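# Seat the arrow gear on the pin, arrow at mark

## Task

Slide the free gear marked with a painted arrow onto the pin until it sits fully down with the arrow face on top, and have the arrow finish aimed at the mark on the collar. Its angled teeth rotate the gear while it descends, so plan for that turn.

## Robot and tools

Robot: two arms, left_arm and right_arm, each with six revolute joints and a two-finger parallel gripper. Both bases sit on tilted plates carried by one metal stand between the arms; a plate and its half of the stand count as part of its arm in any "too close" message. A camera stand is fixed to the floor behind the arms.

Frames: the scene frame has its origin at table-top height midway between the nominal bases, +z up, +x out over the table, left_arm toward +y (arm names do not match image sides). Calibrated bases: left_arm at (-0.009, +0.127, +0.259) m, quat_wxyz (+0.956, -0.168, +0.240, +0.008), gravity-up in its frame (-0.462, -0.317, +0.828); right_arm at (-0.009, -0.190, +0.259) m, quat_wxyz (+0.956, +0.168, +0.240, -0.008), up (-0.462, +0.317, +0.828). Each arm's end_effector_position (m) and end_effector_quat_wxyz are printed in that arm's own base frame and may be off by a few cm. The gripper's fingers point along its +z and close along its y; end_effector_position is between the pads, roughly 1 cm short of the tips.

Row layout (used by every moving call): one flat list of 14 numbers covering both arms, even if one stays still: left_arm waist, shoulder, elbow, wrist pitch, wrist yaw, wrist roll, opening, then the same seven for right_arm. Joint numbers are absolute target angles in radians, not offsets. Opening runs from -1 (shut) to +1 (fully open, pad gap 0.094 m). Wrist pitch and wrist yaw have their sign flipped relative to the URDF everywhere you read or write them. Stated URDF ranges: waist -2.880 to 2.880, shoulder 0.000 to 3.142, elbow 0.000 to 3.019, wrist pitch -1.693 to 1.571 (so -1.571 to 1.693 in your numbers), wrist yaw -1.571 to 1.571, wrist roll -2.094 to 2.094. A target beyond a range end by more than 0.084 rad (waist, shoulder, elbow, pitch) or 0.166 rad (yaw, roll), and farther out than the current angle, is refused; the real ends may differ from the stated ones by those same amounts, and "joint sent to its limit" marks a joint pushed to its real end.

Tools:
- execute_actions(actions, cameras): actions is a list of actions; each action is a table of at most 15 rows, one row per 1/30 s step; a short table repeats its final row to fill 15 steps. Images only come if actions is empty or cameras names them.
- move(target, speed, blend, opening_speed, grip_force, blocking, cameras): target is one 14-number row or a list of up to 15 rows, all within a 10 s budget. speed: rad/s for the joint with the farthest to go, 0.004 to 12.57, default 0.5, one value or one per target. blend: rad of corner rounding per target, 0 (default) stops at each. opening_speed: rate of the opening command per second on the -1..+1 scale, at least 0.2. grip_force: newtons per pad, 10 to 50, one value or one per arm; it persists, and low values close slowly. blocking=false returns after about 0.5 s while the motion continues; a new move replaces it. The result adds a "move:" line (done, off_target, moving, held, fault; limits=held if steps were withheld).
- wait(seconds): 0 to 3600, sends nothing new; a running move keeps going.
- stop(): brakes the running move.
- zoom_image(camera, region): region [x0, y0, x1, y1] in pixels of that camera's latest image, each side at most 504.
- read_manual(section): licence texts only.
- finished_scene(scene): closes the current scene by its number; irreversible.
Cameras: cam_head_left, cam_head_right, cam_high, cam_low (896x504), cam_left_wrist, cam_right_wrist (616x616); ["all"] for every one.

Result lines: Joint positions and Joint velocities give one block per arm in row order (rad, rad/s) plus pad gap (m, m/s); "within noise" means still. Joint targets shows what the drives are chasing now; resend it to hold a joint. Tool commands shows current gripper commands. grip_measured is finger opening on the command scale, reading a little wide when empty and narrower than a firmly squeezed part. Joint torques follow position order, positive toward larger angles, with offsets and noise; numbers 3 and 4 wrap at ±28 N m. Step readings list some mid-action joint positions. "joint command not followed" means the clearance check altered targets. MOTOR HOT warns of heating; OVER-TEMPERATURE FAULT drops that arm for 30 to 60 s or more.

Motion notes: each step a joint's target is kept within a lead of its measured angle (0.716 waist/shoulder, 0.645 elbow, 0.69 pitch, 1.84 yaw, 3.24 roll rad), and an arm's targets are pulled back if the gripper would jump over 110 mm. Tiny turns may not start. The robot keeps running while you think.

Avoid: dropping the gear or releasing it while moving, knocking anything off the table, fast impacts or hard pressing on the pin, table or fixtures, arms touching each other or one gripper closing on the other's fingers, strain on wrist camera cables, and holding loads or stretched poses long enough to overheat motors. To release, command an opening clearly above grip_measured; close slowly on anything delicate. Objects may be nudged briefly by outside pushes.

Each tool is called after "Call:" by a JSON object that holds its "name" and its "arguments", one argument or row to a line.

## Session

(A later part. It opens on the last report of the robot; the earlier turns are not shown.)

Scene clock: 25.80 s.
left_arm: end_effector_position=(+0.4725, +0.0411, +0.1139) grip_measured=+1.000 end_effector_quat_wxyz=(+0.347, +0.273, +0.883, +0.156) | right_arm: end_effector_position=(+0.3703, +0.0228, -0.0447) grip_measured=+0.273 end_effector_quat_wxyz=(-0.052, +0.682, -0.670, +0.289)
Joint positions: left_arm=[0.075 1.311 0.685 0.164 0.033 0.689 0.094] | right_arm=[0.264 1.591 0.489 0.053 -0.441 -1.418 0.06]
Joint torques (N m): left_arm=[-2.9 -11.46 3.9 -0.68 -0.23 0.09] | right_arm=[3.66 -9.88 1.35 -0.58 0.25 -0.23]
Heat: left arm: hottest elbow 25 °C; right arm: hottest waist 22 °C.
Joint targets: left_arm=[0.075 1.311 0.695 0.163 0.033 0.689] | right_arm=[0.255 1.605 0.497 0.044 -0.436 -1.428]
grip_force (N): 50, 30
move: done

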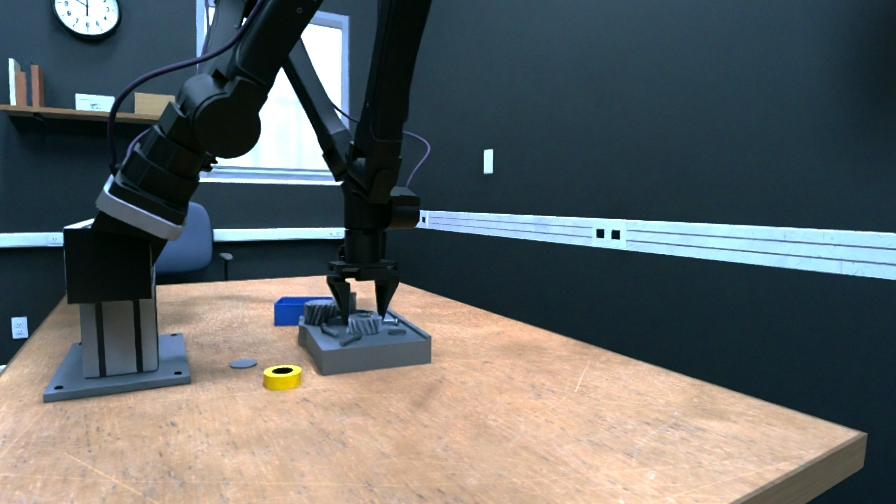

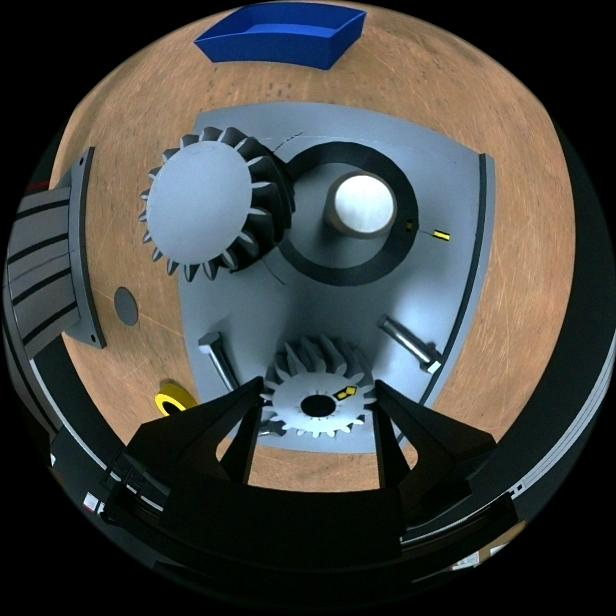

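Call:
{"name": "move", "arguments": {
  "target": [0.075, 1.311, 0.695, 0.163, 0.033, 0.689, 1.0, 0.3904, 1.2875, 0.4897, 0.4181, -0.4868, -1.2866, 0.05],
  "speed": 0.25,
  "cameras": ["cam_low", "cam_right_wrist"]
}}

Call:
{"name": "zoom_image", "arguments": {
  "camera": "cam_right_wrist",
  "region": [220, 300, 420, 470]
}}

Call:
{"name": "zoom_image", "arguments": {
  "camera": "cam_low",
  "region": [320, 220, 400, 300]
}}

Call:
{"name": "zoom_image", "arguments": {
  "camera": "cam_right_wrist",
  "region": [190, 140, 420, 330]
}}

Scene clock: 29.13 s.
left_arm: end_effector_position=(+0.4725, +0.0411, +0.1139) grip_measured=+1.000 end_effector_quat_wxyz=(+0.347, +0.273, +0.883, +0.156) | right_arm: end_effector_position=(+0.3349, +0.0456, +0.0229) grip_measured=+0.273 end_effector_quat_wxyz=(-0.048, +0.683, -0.670, +0.287)
Joint positions: left_arm=[0.075 1.311 0.685 0.164 0.033 0.689 0.094] | right_arm=[0.378 1.3 0.49 0.409 -0.483 -1.3 0.06]
Joint torques (N m): left_arm=[-2.78 -11.46 3.92 -0.7 -0.22 0.1] | right_arm=[4.95 -10.4 3.29 0.25 -0.06 -0.01]
Heat: left arm: hottest elbow 25 °C; right arm: hottest waist 22 °C.
Joint targets: left_arm=[0.075 1.311 0.695 0.163 0.033 0.689] | right_arm=[0.390 1.288 0.490 0.418 -0.487 -1.287]
grip_force (N): 50, 30
move: done

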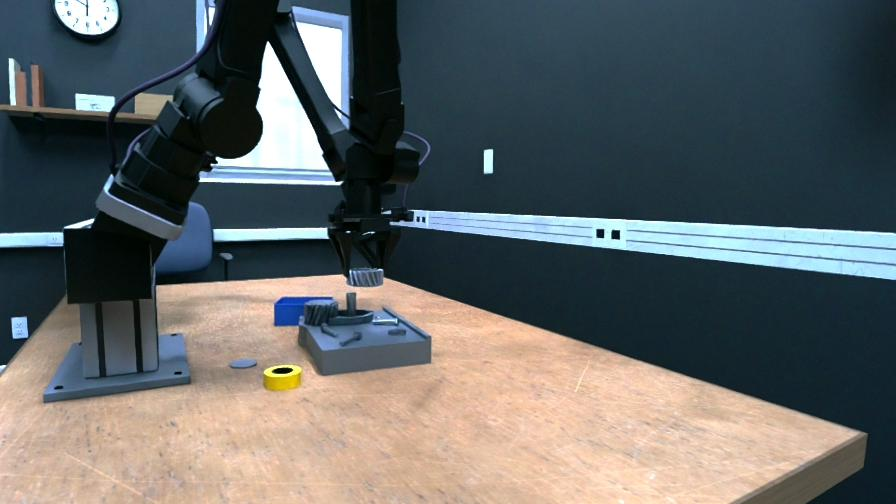

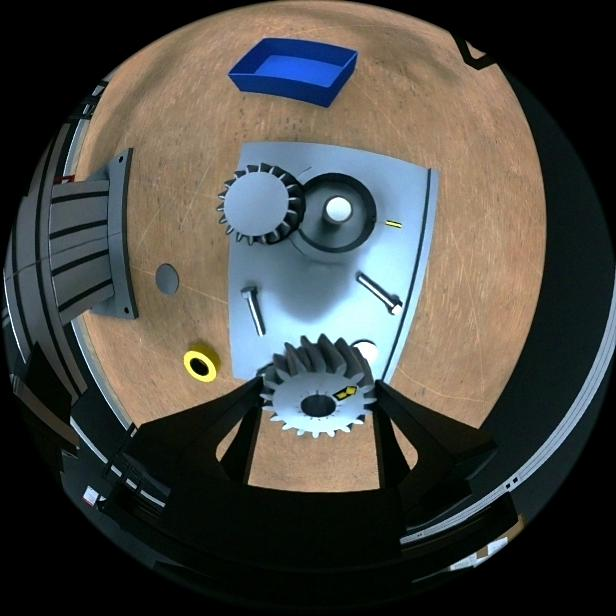

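Scaled by 2.520 from the camera's image (finer frame: 880x880).

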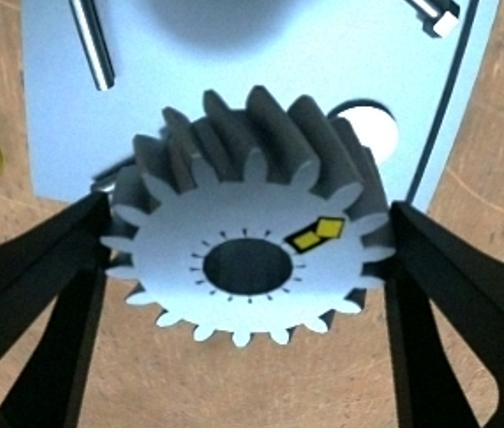

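Scaled by 6.300 from the camera's image (finer frame: 1280x720).

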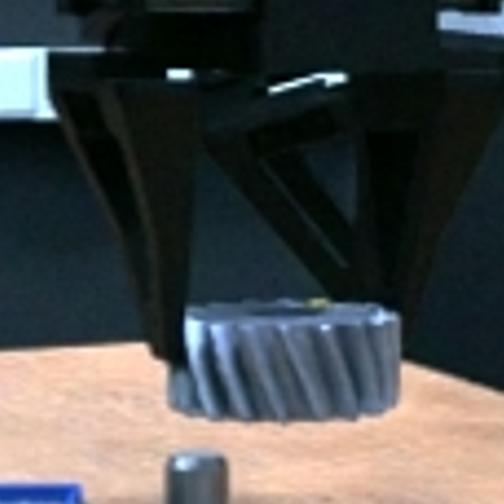

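Scaled by 2.191 from the camera's image (finer frame: 880x880).

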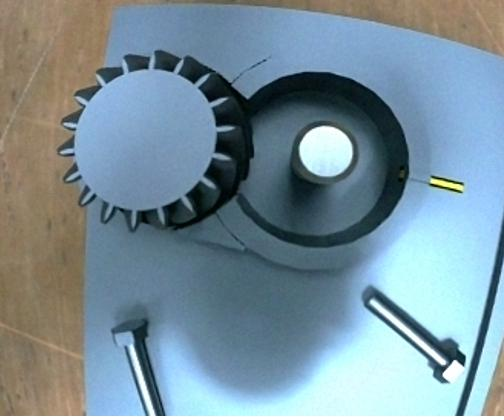

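Call:
{"name": "zoom_image", "arguments": {
  "camera": "cam_right_wrist",
  "region": [205, 155, 355, 265]
}}

Call:
{"name": "zoom_image", "arguments": {
  "camera": "cam_right_wrist",
  "region": [255, 325, 385, 445]
}}

Scaled by 3.360 from the camera's image (finer frame: 880x880).

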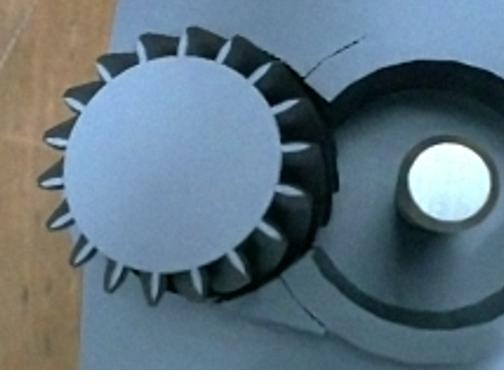

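Scaled by 3.877 from the camera's image (finer frame: 880x880).

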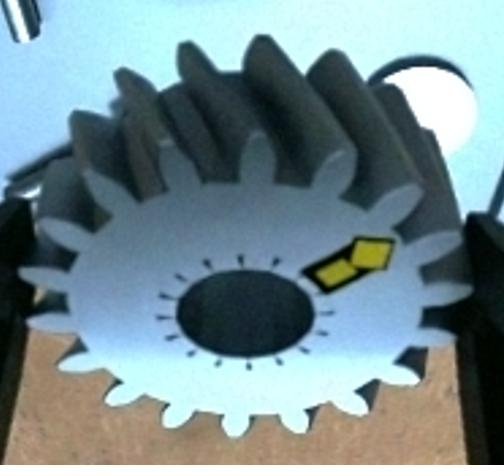

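Call:
{"name": "zoom_image", "arguments": {
  "camera": "cam_low",
  "region": [342, 262, 388, 292]
}}

Call:
{"name": "zoom_image", "arguments": {
  "camera": "cam_low",
  "region": [300, 290, 380, 335]
}}

Scaled by 10.957 from the camera's image (finer frame: 1280x720).

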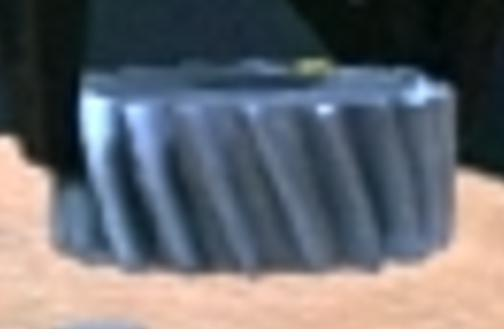

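Scaled by 6.300 from the camera's image (finer frame: 1280x720).

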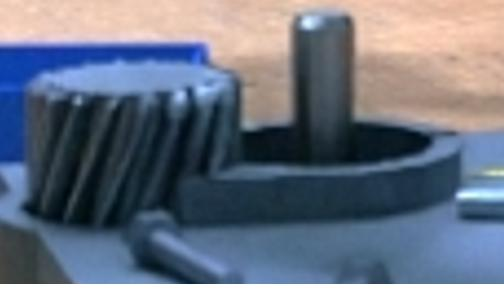

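Call:
{"name": "move", "arguments": {
  "target": [0.075, 1.311, 0.695, 0.163, 0.033, 0.689, 1.0, 0.3564, 1.5597, 0.535, 0.1757, -0.478, 0.253, 0.05],
  "speed": 0.7,
  "cameras": ["cam_low", "cam_right_wrist", "cam_head_left", "cam_head_right"]
}}

Call:
{"name": "zoom_image", "arguments": {
  "camera": "cam_right_wrist",
  "region": [180, 280, 430, 470]
}}

Call:
{"name": "zoom_image", "arguments": {
  "camera": "cam_low",
  "region": [290, 240, 430, 360]
}}

Scene clock: 36.47 s.
left_arm: end_effector_position=(+0.4725, +0.0411, +0.1139) grip_measured=+1.000 end_effector_quat_wxyz=(+0.347, +0.273, +0.883, +0.156) | right_arm: end_effector_position=(+0.3607, +0.0501, -0.0339) grip_measured=+0.273 end_effector_quat_wxyz=(+0.229, -0.019, +0.958, -0.175)
Joint positions: left_arm=[0.075 1.311 0.685 0.164 0.033 0.689 0.094] | right_arm=[0.362 1.556 0.517 0.187 -0.481 0.238 0.06]
Joint torques (N m): left_arm=[-2.96 -11.52 3.9 -0.65 -0.23 0.09] | right_arm=[4.42 -10.64 2.92 -0.64 0.06 0.05]
Heat: left arm: hottest shoulder 25 °C; right arm: hottest waist 22 °C.
Joint targets: left_arm=[0.075 1.311 0.695 0.163 0.033 0.689] | right_arm=[0.356 1.560 0.535 0.176 -0.478 0.253]
grip_force (N): 50, 30
move: done
Images, in order (width x height): cam_head_left 896x504, cam_head_right 896x504, cam_low 896x504, cam_right_wrist 616x616.

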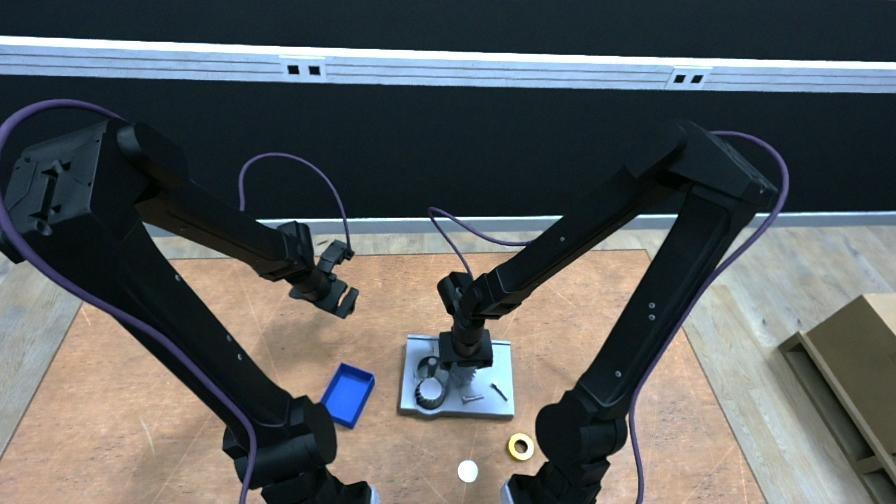

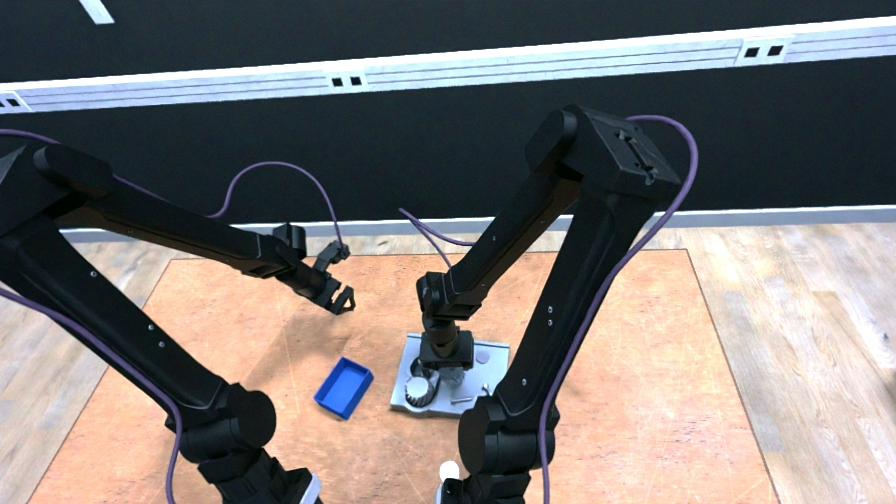

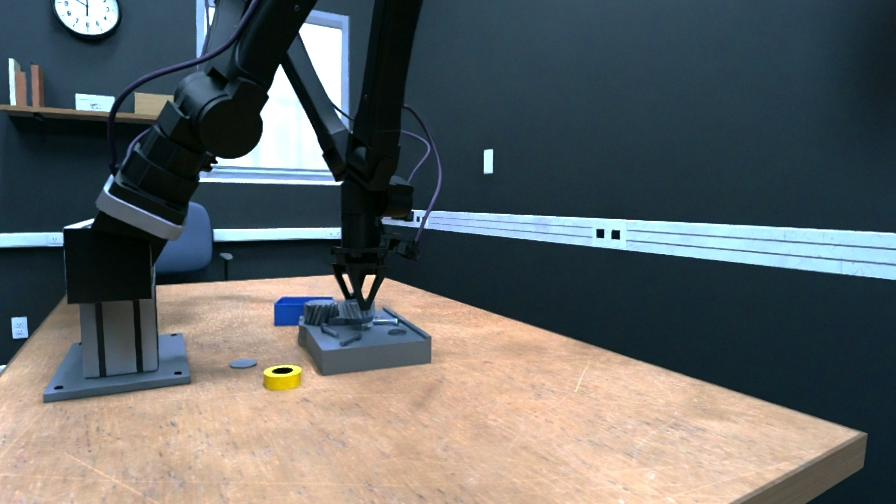

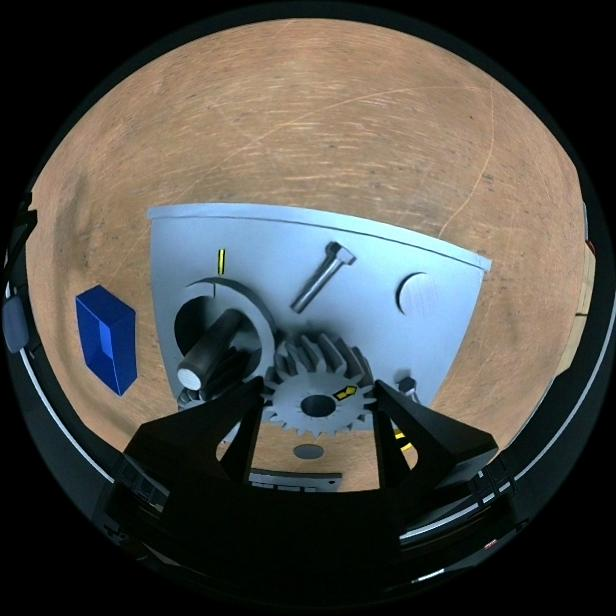

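Scaled by 2.016 from the camera's image (finer frame: 880x880).

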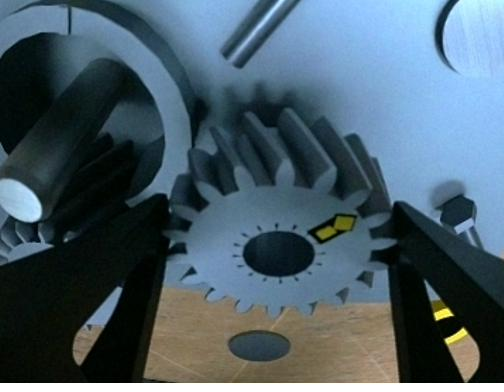

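Scaled by 3.600 from the camera's image (finer frame: 1280x720).

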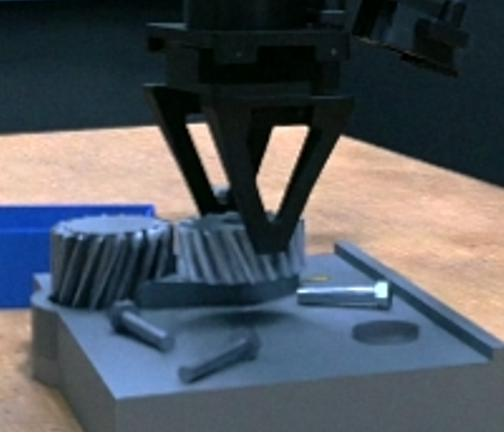

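Call:
{"name": "zoom_image", "arguments": {
  "camera": "cam_right_wrist",
  "region": [160, 265, 290, 405]
}}

Scaled by 3.600 from the camera's image (finer frame: 880x880).

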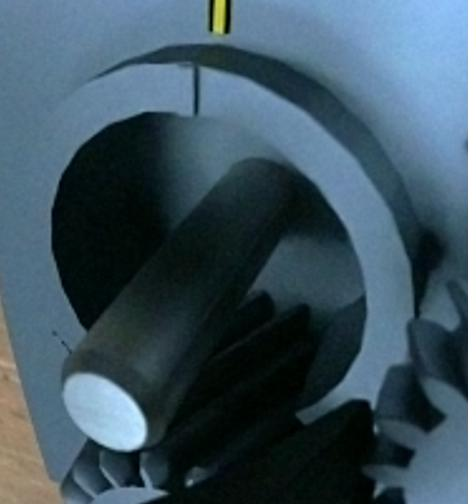

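Call:
{"name": "zoom_image", "arguments": {
  "camera": "cam_right_wrist",
  "region": [172, 300, 252, 400]
}}

Scaled by 5.040 from the camera's image (finer frame: 880x880).

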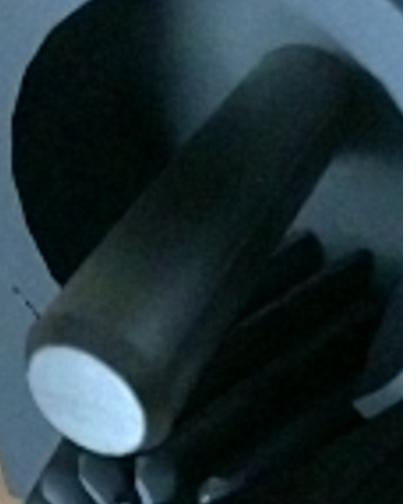

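Call:
{"name": "zoom_image", "arguments": {
  "camera": "cam_low",
  "region": [300, 285, 390, 340]
}}

Call:
{"name": "zoom_image", "arguments": {
  "camera": "cam_head_left",
  "region": [400, 330, 520, 420]
}}

Scaled by 5.600 from the camera's image (finer frame: 1280x720).

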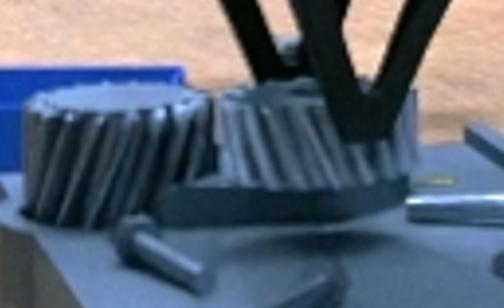

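Scaled by 4.200 from the camera's image (finer frame: 1280x720).

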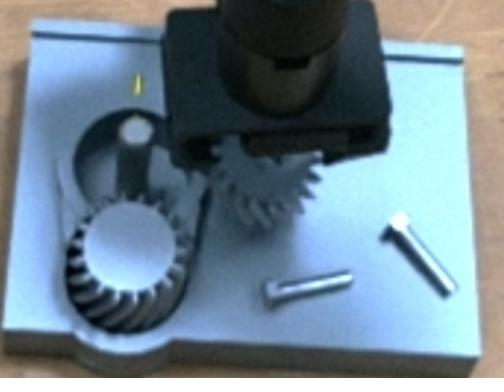

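Call:
{"name": "move", "arguments": {
  "target": [0.075, 1.311, 0.695, 0.163, 0.033, 0.689, 1.0, 0.2544, 1.5967, 0.484, 0.051, -0.4366, 0.1246, 0.05],
  "speed": 0.12,
  "cameras": ["cam_low", "cam_right_wrist"]
}}

Call:
{"name": "zoom_image", "arguments": {
  "camera": "cam_low",
  "region": [310, 280, 400, 345]
}}

Call:
{"name": "zoom_image", "arguments": {
  "camera": "cam_right_wrist",
  "region": [220, 300, 420, 450]
}}

Scene clock: 43.80 s.
left_arm: end_effector_position=(+0.4725, +0.0411, +0.1139) grip_measured=+1.000 end_effector_quat_wxyz=(+0.347, +0.273, +0.883, +0.156) | right_arm: end_effector_position=(+0.3689, +0.0230, -0.0450) grip_measured=+0.273 end_effector_quat_wxyz=(+0.236, -0.019, +0.957, -0.170)
Joint positions: left_arm=[0.075 1.311 0.685 0.164 0.033 0.689 0.094] | right_arm=[0.265 1.589 0.49 0.065 -0.438 0.134 0.06]
Joint torques (N m): left_arm=[-2.96 -11.46 3.92 -0.69 -0.23 0.09] | right_arm=[3.6 -10.46 0.39 -0.8 0.02 -0.23]
Heat: left arm: hottest shoulder 25 °C; right arm: hottest waist 22 °C.
Joint targets: left_arm=[0.075 1.311 0.695 0.163 0.033 0.689] | right_arm=[0.254 1.597 0.484 0.051 -0.437 0.125]
grip_force (N): 50, 30
move: done

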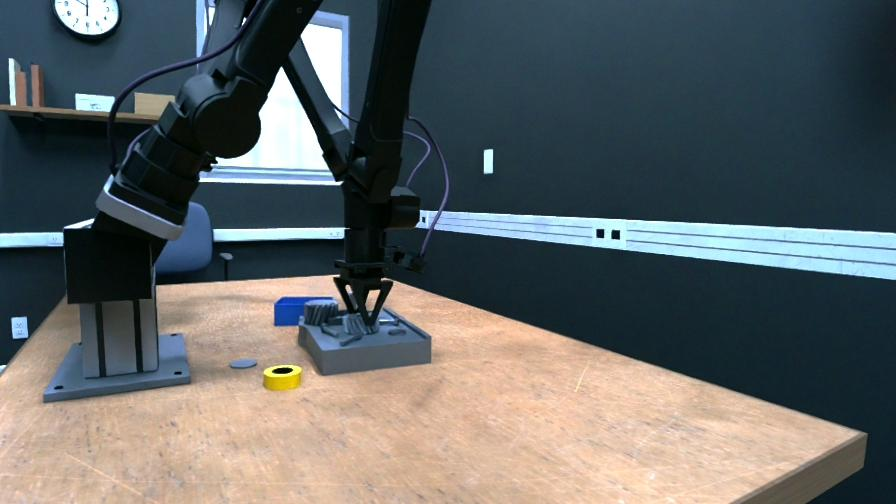

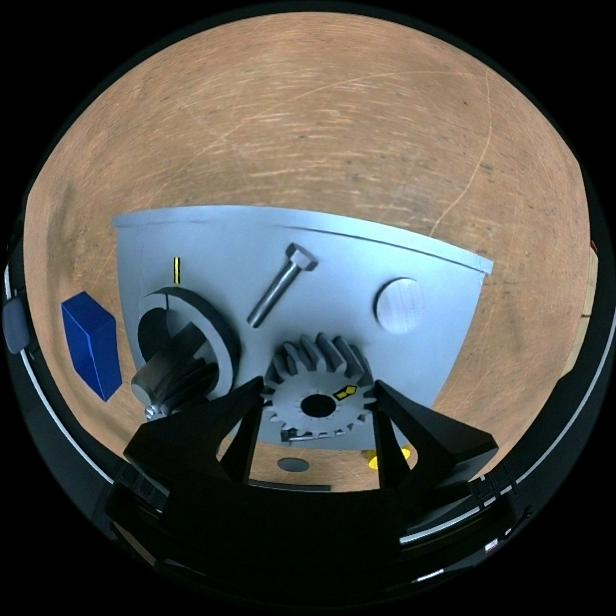

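Scaled by 5.600 from the camera's image (finer frame: 1280x720).

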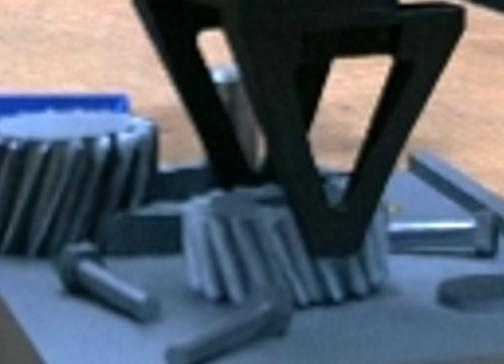

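Scaled by 2.520 from the camera's image (finer frame: 880x880).

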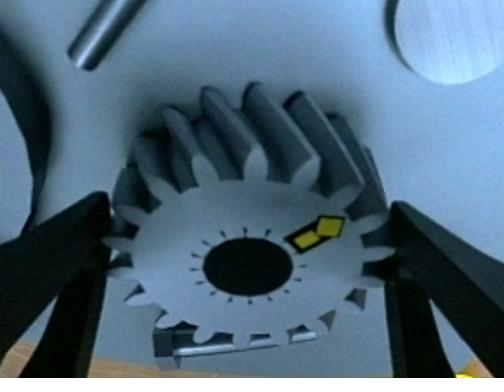

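Call:
{"name": "move", "arguments": {
  "target": [0.075, 1.311, 0.695, 0.163, 0.033, 0.689, 1.0, 0.2544, 1.5967, 0.484, 0.051, -0.4366, 0.1246, 0.6],
  "speed": 0.12,
  "opening_speed": 0.5,
  "cameras": ["cam_low", "cam_right_wrist"]
}}

Call:
{"name": "zoom_image", "arguments": {
  "camera": "cam_right_wrist",
  "region": [220, 300, 420, 450]
}}

Call:
{"name": "zoom_image", "arguments": {
  "camera": "cam_low",
  "region": [310, 280, 400, 345]
}}

Scene clock: 45.63 s.
left_arm: end_effector_position=(+0.4725, +0.0411, +0.1139) grip_measured=+1.000 end_effector_quat_wxyz=(+0.347, +0.273, +0.883, +0.156) | right_arm: end_effector_position=(+0.3690, +0.0231, -0.0449) grip_measured=+0.598 end_effector_quat_wxyz=(+0.236, -0.019, +0.957, -0.169)
Joint positions: left_arm=[0.075 1.311 0.685 0.164 0.033 0.689 0.094] | right_arm=[0.265 1.589 0.49 0.064 -0.438 0.134 0.075]
Joint torques (N m): left_arm=[-2.9 -11.52 3.93 -0.68 -0.22 0.09] | right_arm=[3.6 -10.46 0.38 -0.76 0.02 -0.21]
Heat: left arm: hottest shoulder 25 °C; right arm: hottest waist 22 °C.
Joint targets: left_arm=[0.075 1.311 0.695 0.163 0.033 0.689] | right_arm=[0.254 1.597 0.484 0.051 -0.437 0.125]
grip_force (N): 50, 30
move: done

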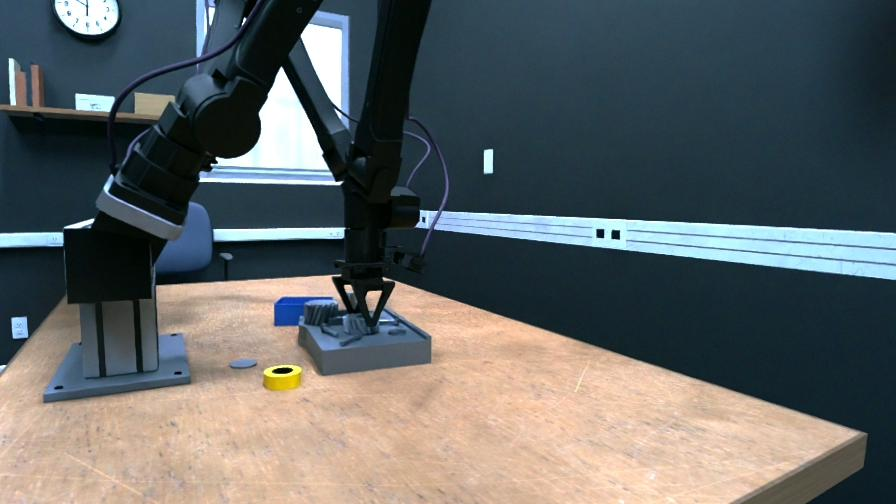

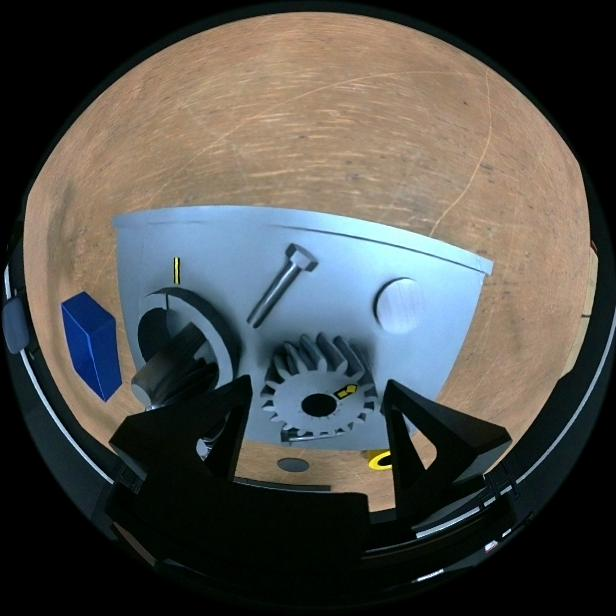

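Scaled by 2.520 from the camera's image (finer frame: 880x880).

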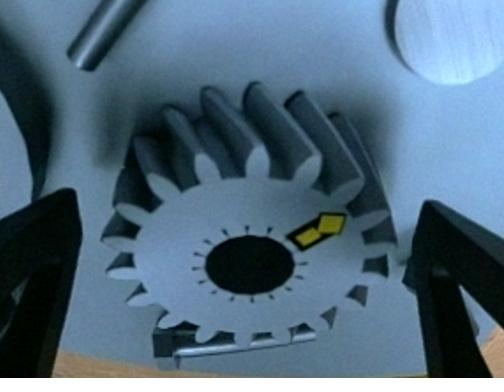

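Scaled by 5.600 from the camera's image (finer frame: 1280x720).

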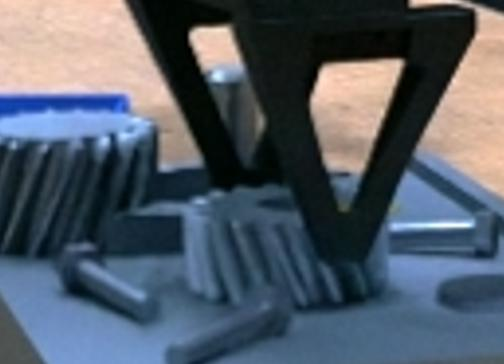

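Call:
{"name": "move", "arguments": {
  "target": [0.075, 1.311, 0.695, 0.163, 0.033, 0.689, 1.0, 0.2544, 1.5967, 0.484, 0.051, -0.4366, 0.1246, 0.05],
  "speed": 0.12,
  "opening_speed": 0.4,
  "cameras": ["cam_right_wrist"]
}}

Call:
{"name": "zoom_image", "arguments": {
  "camera": "cam_right_wrist",
  "region": [220, 300, 420, 450]
}}

Scene clock: 47.50 s.
left_arm: end_effector_position=(+0.4725, +0.0411, +0.1139) grip_measured=+1.000 end_effector_quat_wxyz=(+0.347, +0.273, +0.883, +0.156) | right_arm: end_effector_position=(+0.3690, +0.0231, -0.0449) grip_measured=+0.272 end_effector_quat_wxyz=(+0.236, -0.019, +0.957, -0.170)
Joint positions: left_arm=[0.075 1.311 0.685 0.164 0.033 0.689 0.094] | right_arm=[0.265 1.589 0.49 0.064 -0.438 0.133 0.06]
Joint torques (N m): left_arm=[-2.96 -11.4 3.9 -0.68 -0.22 0.09] | right_arm=[3.66 -10.58 0.39 -0.73 0.02 -0.21]
Heat: left arm: hottest shoulder 25 °C; right arm: hottest waist 22 °C.
Joint targets: left_arm=[0.075 1.311 0.695 0.163 0.033 0.689] | right_arm=[0.254 1.597 0.484 0.051 -0.437 0.125]
grip_force (N): 50, 30
move: done

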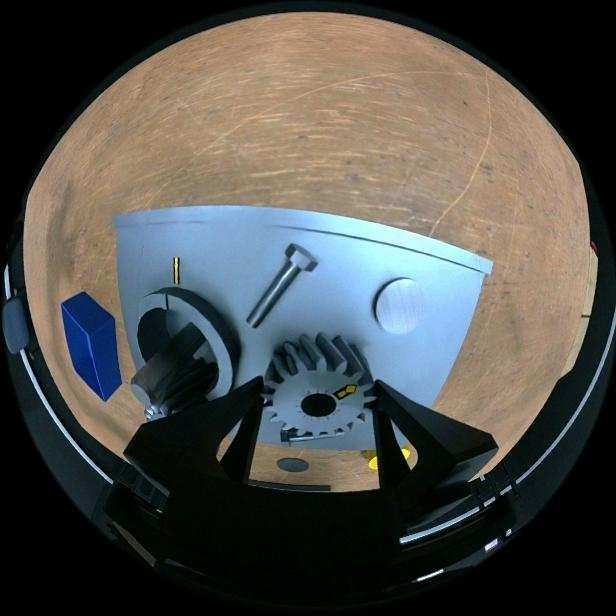

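Scaled by 2.520 from the camera's image (finer frame: 880x880).

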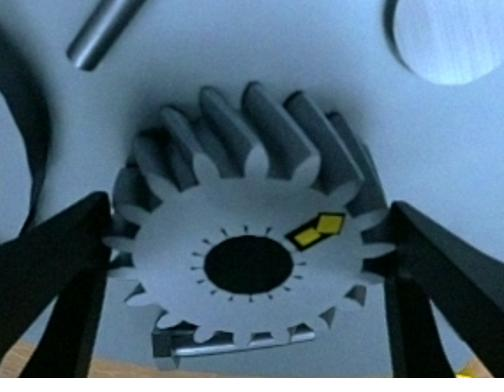

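Call:
{"name": "move", "arguments": {
  "target": [
    [0.075, 1.311, 0.695, 0.163, 0.033, 0.689, 0.05, 0.3775, 1.334, 0.476, 0.349, -0.4839, 0.254, 0.05],
    [0.075, 1.311, 0.695, 0.163, 0.033, 0.689, 0.05, 0.6016, 1.5818, 0.6376, 0.3902, -0.5517, 0.4997, 0.05]
  ],
  "speed": 0.3,
  "blend": 0.03,
  "cameras": ["cam_low", "cam_right_wrist", "cam_head_left", "cam_head_right", "cam_left_wrist", "cam_high"]
}}

Call:
{"name": "zoom_image", "arguments": {
  "camera": "cam_low",
  "region": [300, 255, 400, 335]
}}

Call:
{"name": "zoom_image", "arguments": {
  "camera": "cam_right_wrist",
  "region": [220, 220, 420, 450]
}}

Call:
{"name": "zoom_image", "arguments": {
  "camera": "cam_head_left",
  "region": [390, 320, 490, 420]
}}

Call:
{"name": "zoom_image", "arguments": {
  "camera": "cam_left_wrist",
  "region": [450, 220, 600, 420]
}}

Scene clock: 52.07 s.
left_arm: end_effector_position=(+0.4725, +0.0411, +0.1139) grip_measured=+0.052 end_effector_quat_wxyz=(+0.347, +0.273, +0.883, +0.156) | right_arm: end_effector_position=(+0.3483, +0.1250, -0.0241) grip_measured=+0.272 end_effector_quat_wxyz=(+0.228, -0.022, +0.957, -0.176)
Joint positions: left_arm=[0.075 1.311 0.685 0.164 0.033 0.689 0.049] | right_arm=[0.593 1.583 0.613 0.381 -0.547 0.484 0.06]
Joint torques (N m): left_arm=[-2.9 -11.58 3.89 -0.7 -0.23 0.09] | right_arm=[6.89 -11.22 4.77 0.2 -0.23 0.04]
Heat: left arm: hottest shoulder 25 °C; right arm: hottest waist 22 °C.
Joint targets: left_arm=[0.075 1.311 0.695 0.163 0.033 0.689] | right_arm=[0.602 1.582 0.637 0.390 -0.552 0.500]
grip_force (N): 50, 30
move: done; blend cut to 0 rad at target 1

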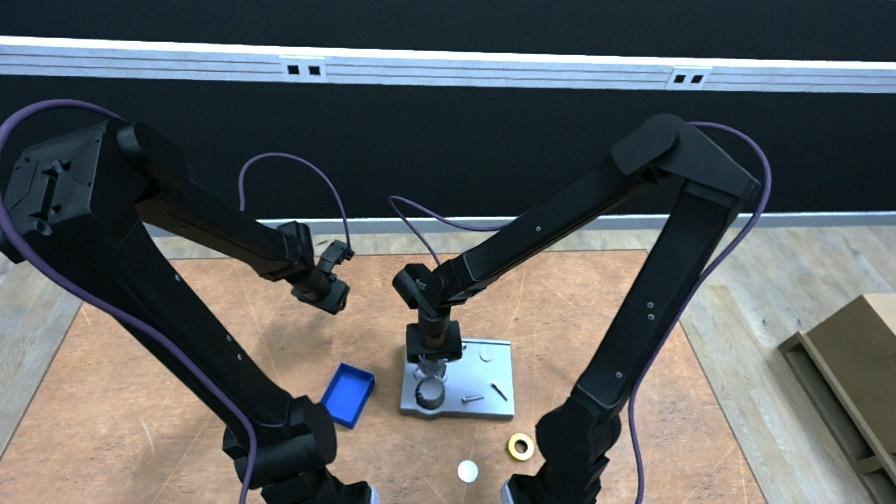

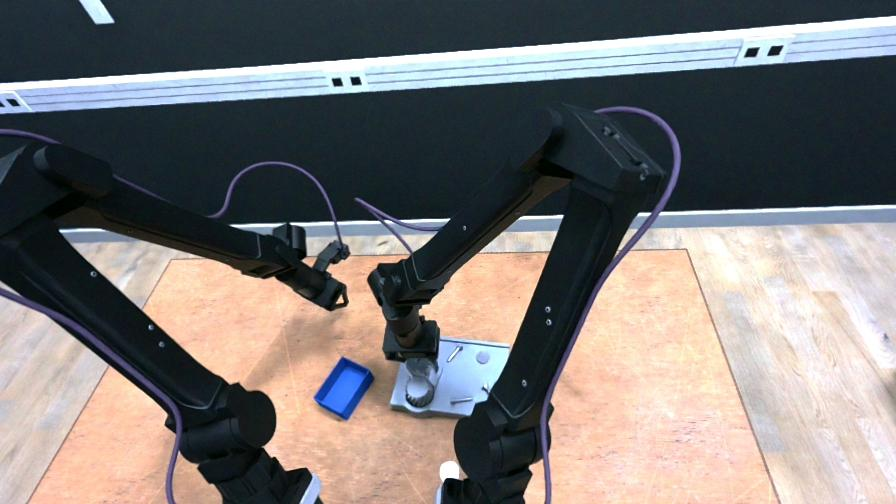

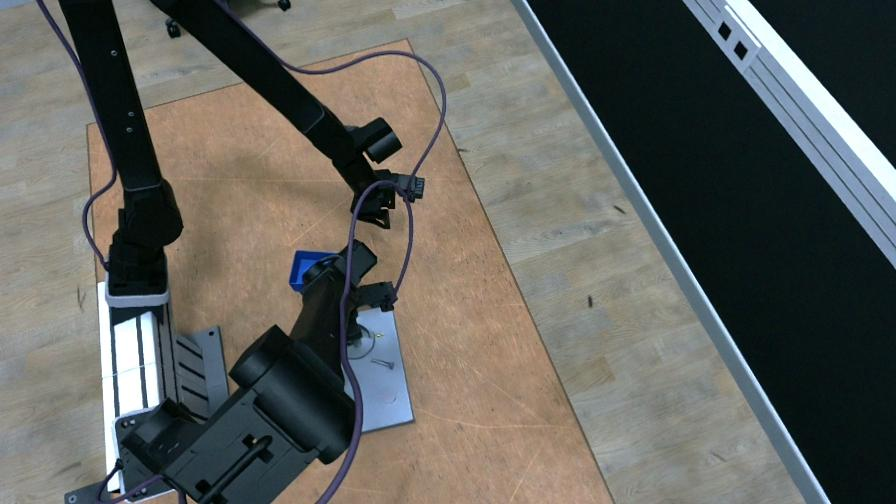

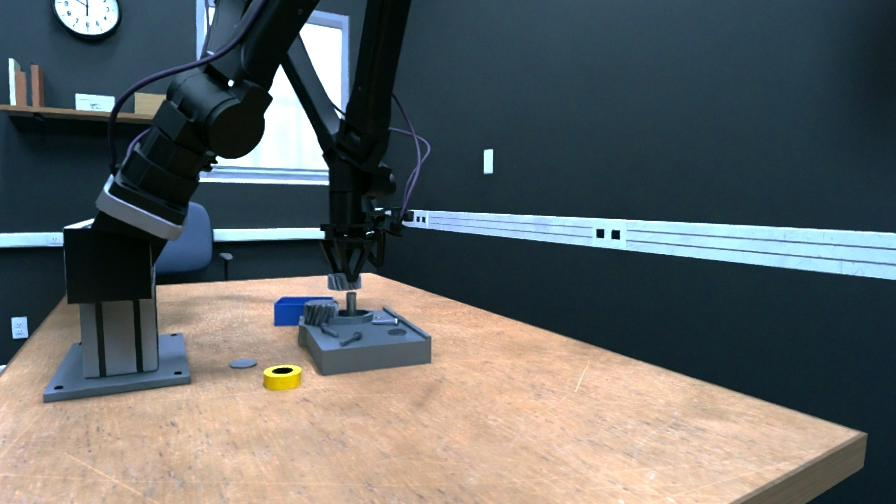

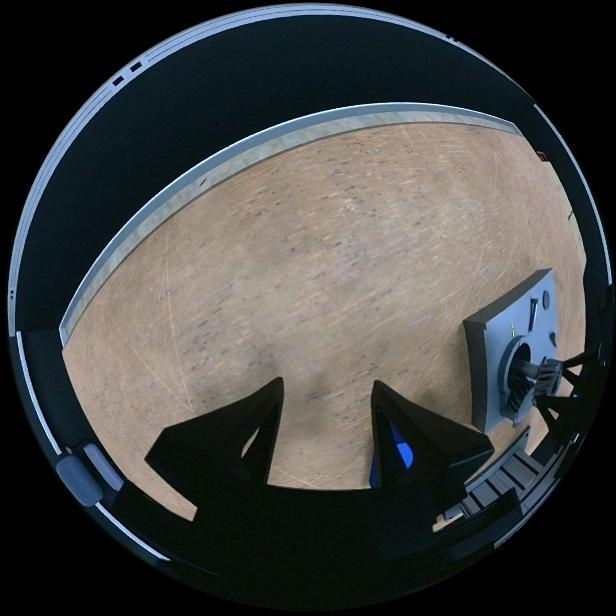

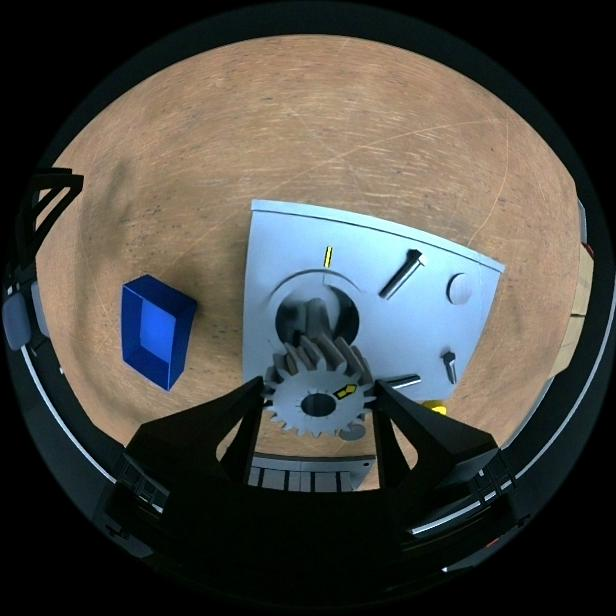

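Scaled by 5.040 from the camera's image (finer frame: 1280x720).

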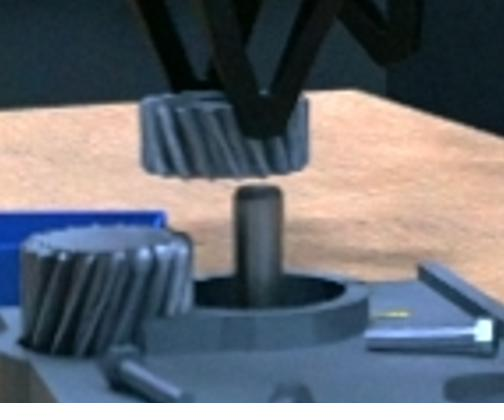

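Scaled by 2.191 from the camera's image (finer frame: 880x880).

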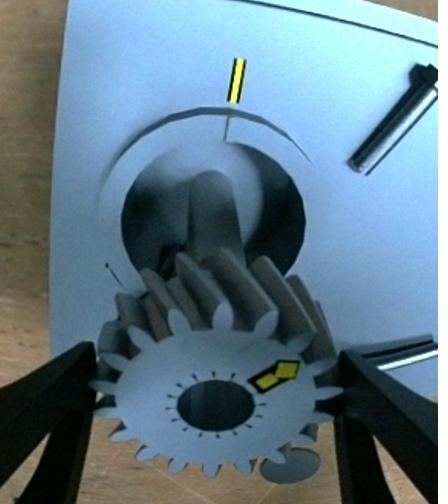

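Scaled by 5.040 from the camera's image (finer frame: 1280x720).

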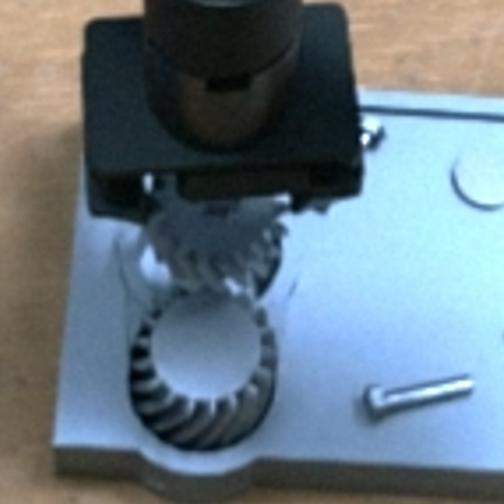

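Scaled by 2.520 from the camera's image (finer frame: 880x880).

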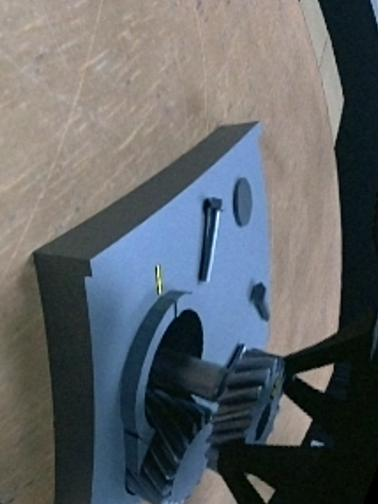

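Call:
{"name": "move", "arguments": {
  "target": [0.075, 1.311, 0.695, 0.163, 0.033, 0.689, 0.05, 0.5734, 1.581, 0.649, 0.356, -0.552, 0.530, 0.05],
  "speed": 0.1,
  "cameras": ["cam_low", "cam_right_wrist", "cam_head_left"]
}}

Call:
{"name": "zoom_image", "arguments": {
  "camera": "cam_low",
  "region": [300, 255, 400, 335]
}}

Call:
{"name": "zoom_image", "arguments": {
  "camera": "cam_right_wrist",
  "region": [220, 220, 420, 450]
}}

Call:
{"name": "zoom_image", "arguments": {
  "camera": "cam_head_left",
  "region": [400, 340, 470, 410]
}}

Scene clock: 54.77 s.
left_arm: end_effector_position=(+0.4725, +0.0411, +0.1139) grip_measured=+0.052 end_effector_quat_wxyz=(+0.347, +0.273, +0.883, +0.156) | right_arm: end_effector_position=(+0.3578, +0.1242, -0.0204) grip_measured=+0.272 end_effector_quat_wxyz=(+0.240, +0.003, +0.956, -0.168)
Joint positions: left_arm=[0.075 1.311 0.685 0.164 0.033 0.689 0.049] | right_arm=[0.577 1.583 0.624 0.366 -0.548 0.515 0.06]
Joint torques (N m): left_arm=[-2.84 -11.52 3.92 -0.66 -0.23 0.1] | right_arm=[5.77 -11.28 4.81 -0.58 -0.22 0.05]
Heat: left arm: hottest shoulder 25 °C; right arm: hottest waist 22 °C.
Joint targets: left_arm=[0.075 1.311 0.695 0.163 0.033 0.689] | right_arm=[0.573 1.581 0.649 0.356 -0.552 0.530]
grip_force (N): 50, 30
move: done
Images, in order (width x height): cam_head_left 896x504, cam_low 896x504, cam_right_wrist 616x616.

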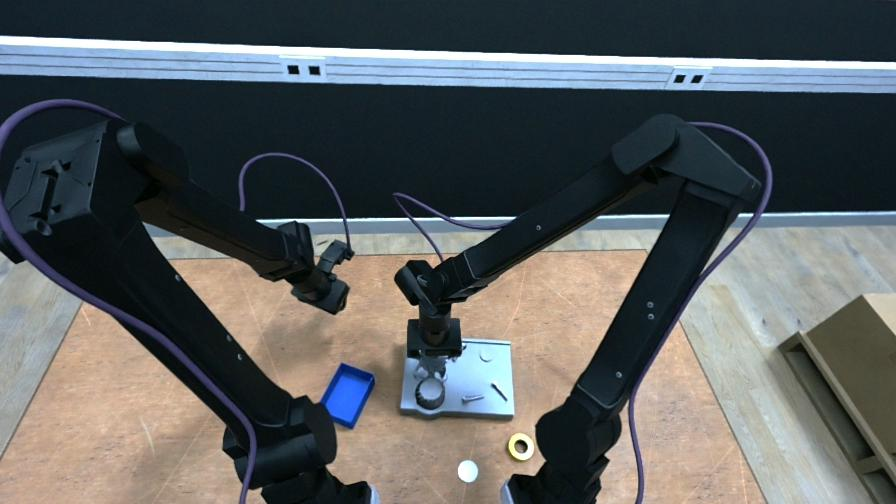

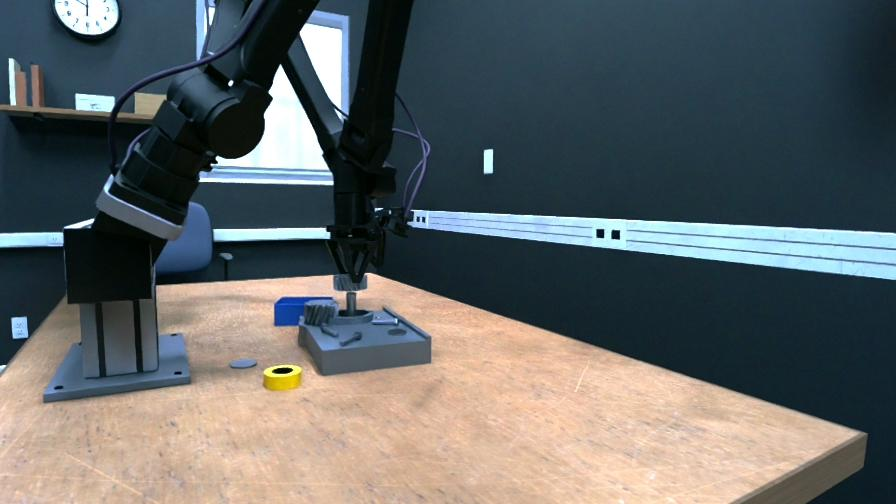

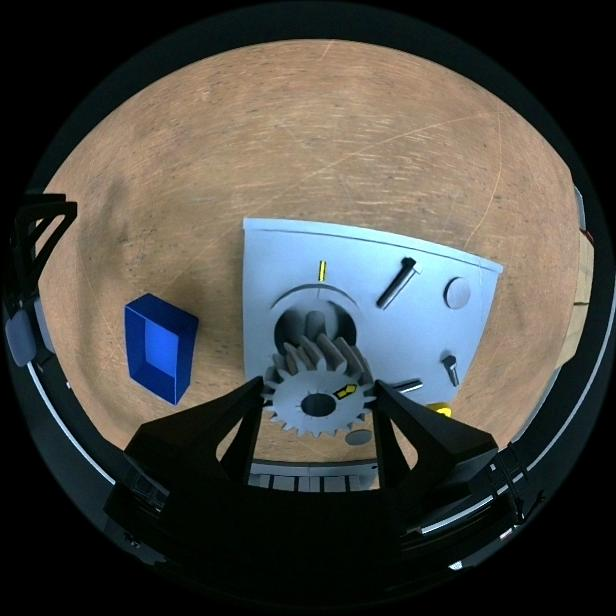

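Scaled by 5.040 from the camera's image (finer frame: 1280x720).

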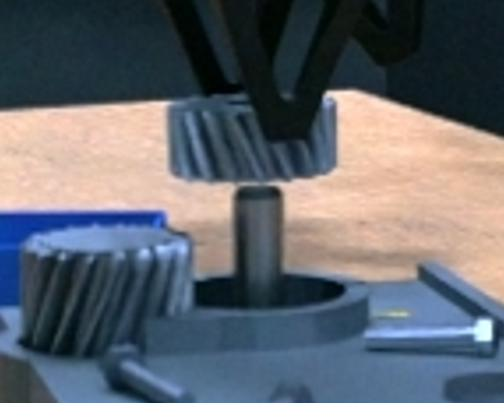

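Scaled by 2.191 from the camera's image (finer frame: 880x880).

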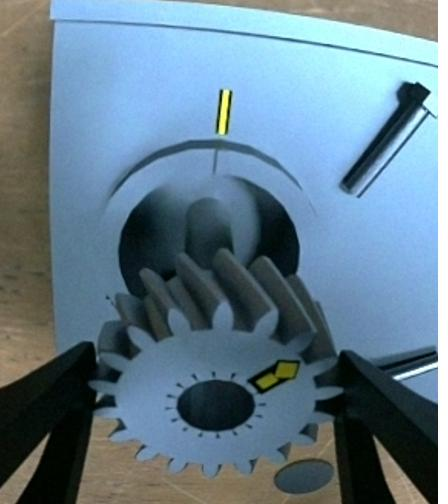

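Scaled by 7.200 from the camera's image (finer frame: 1280x720).

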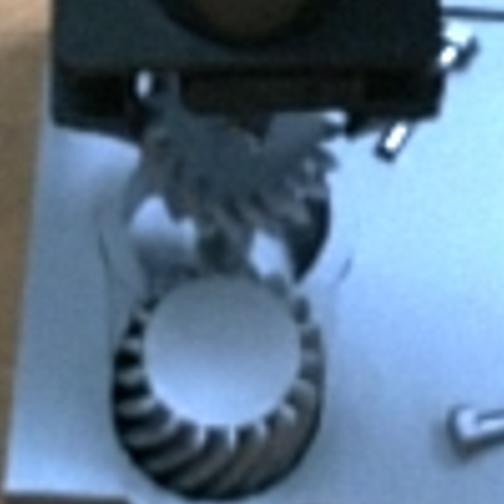

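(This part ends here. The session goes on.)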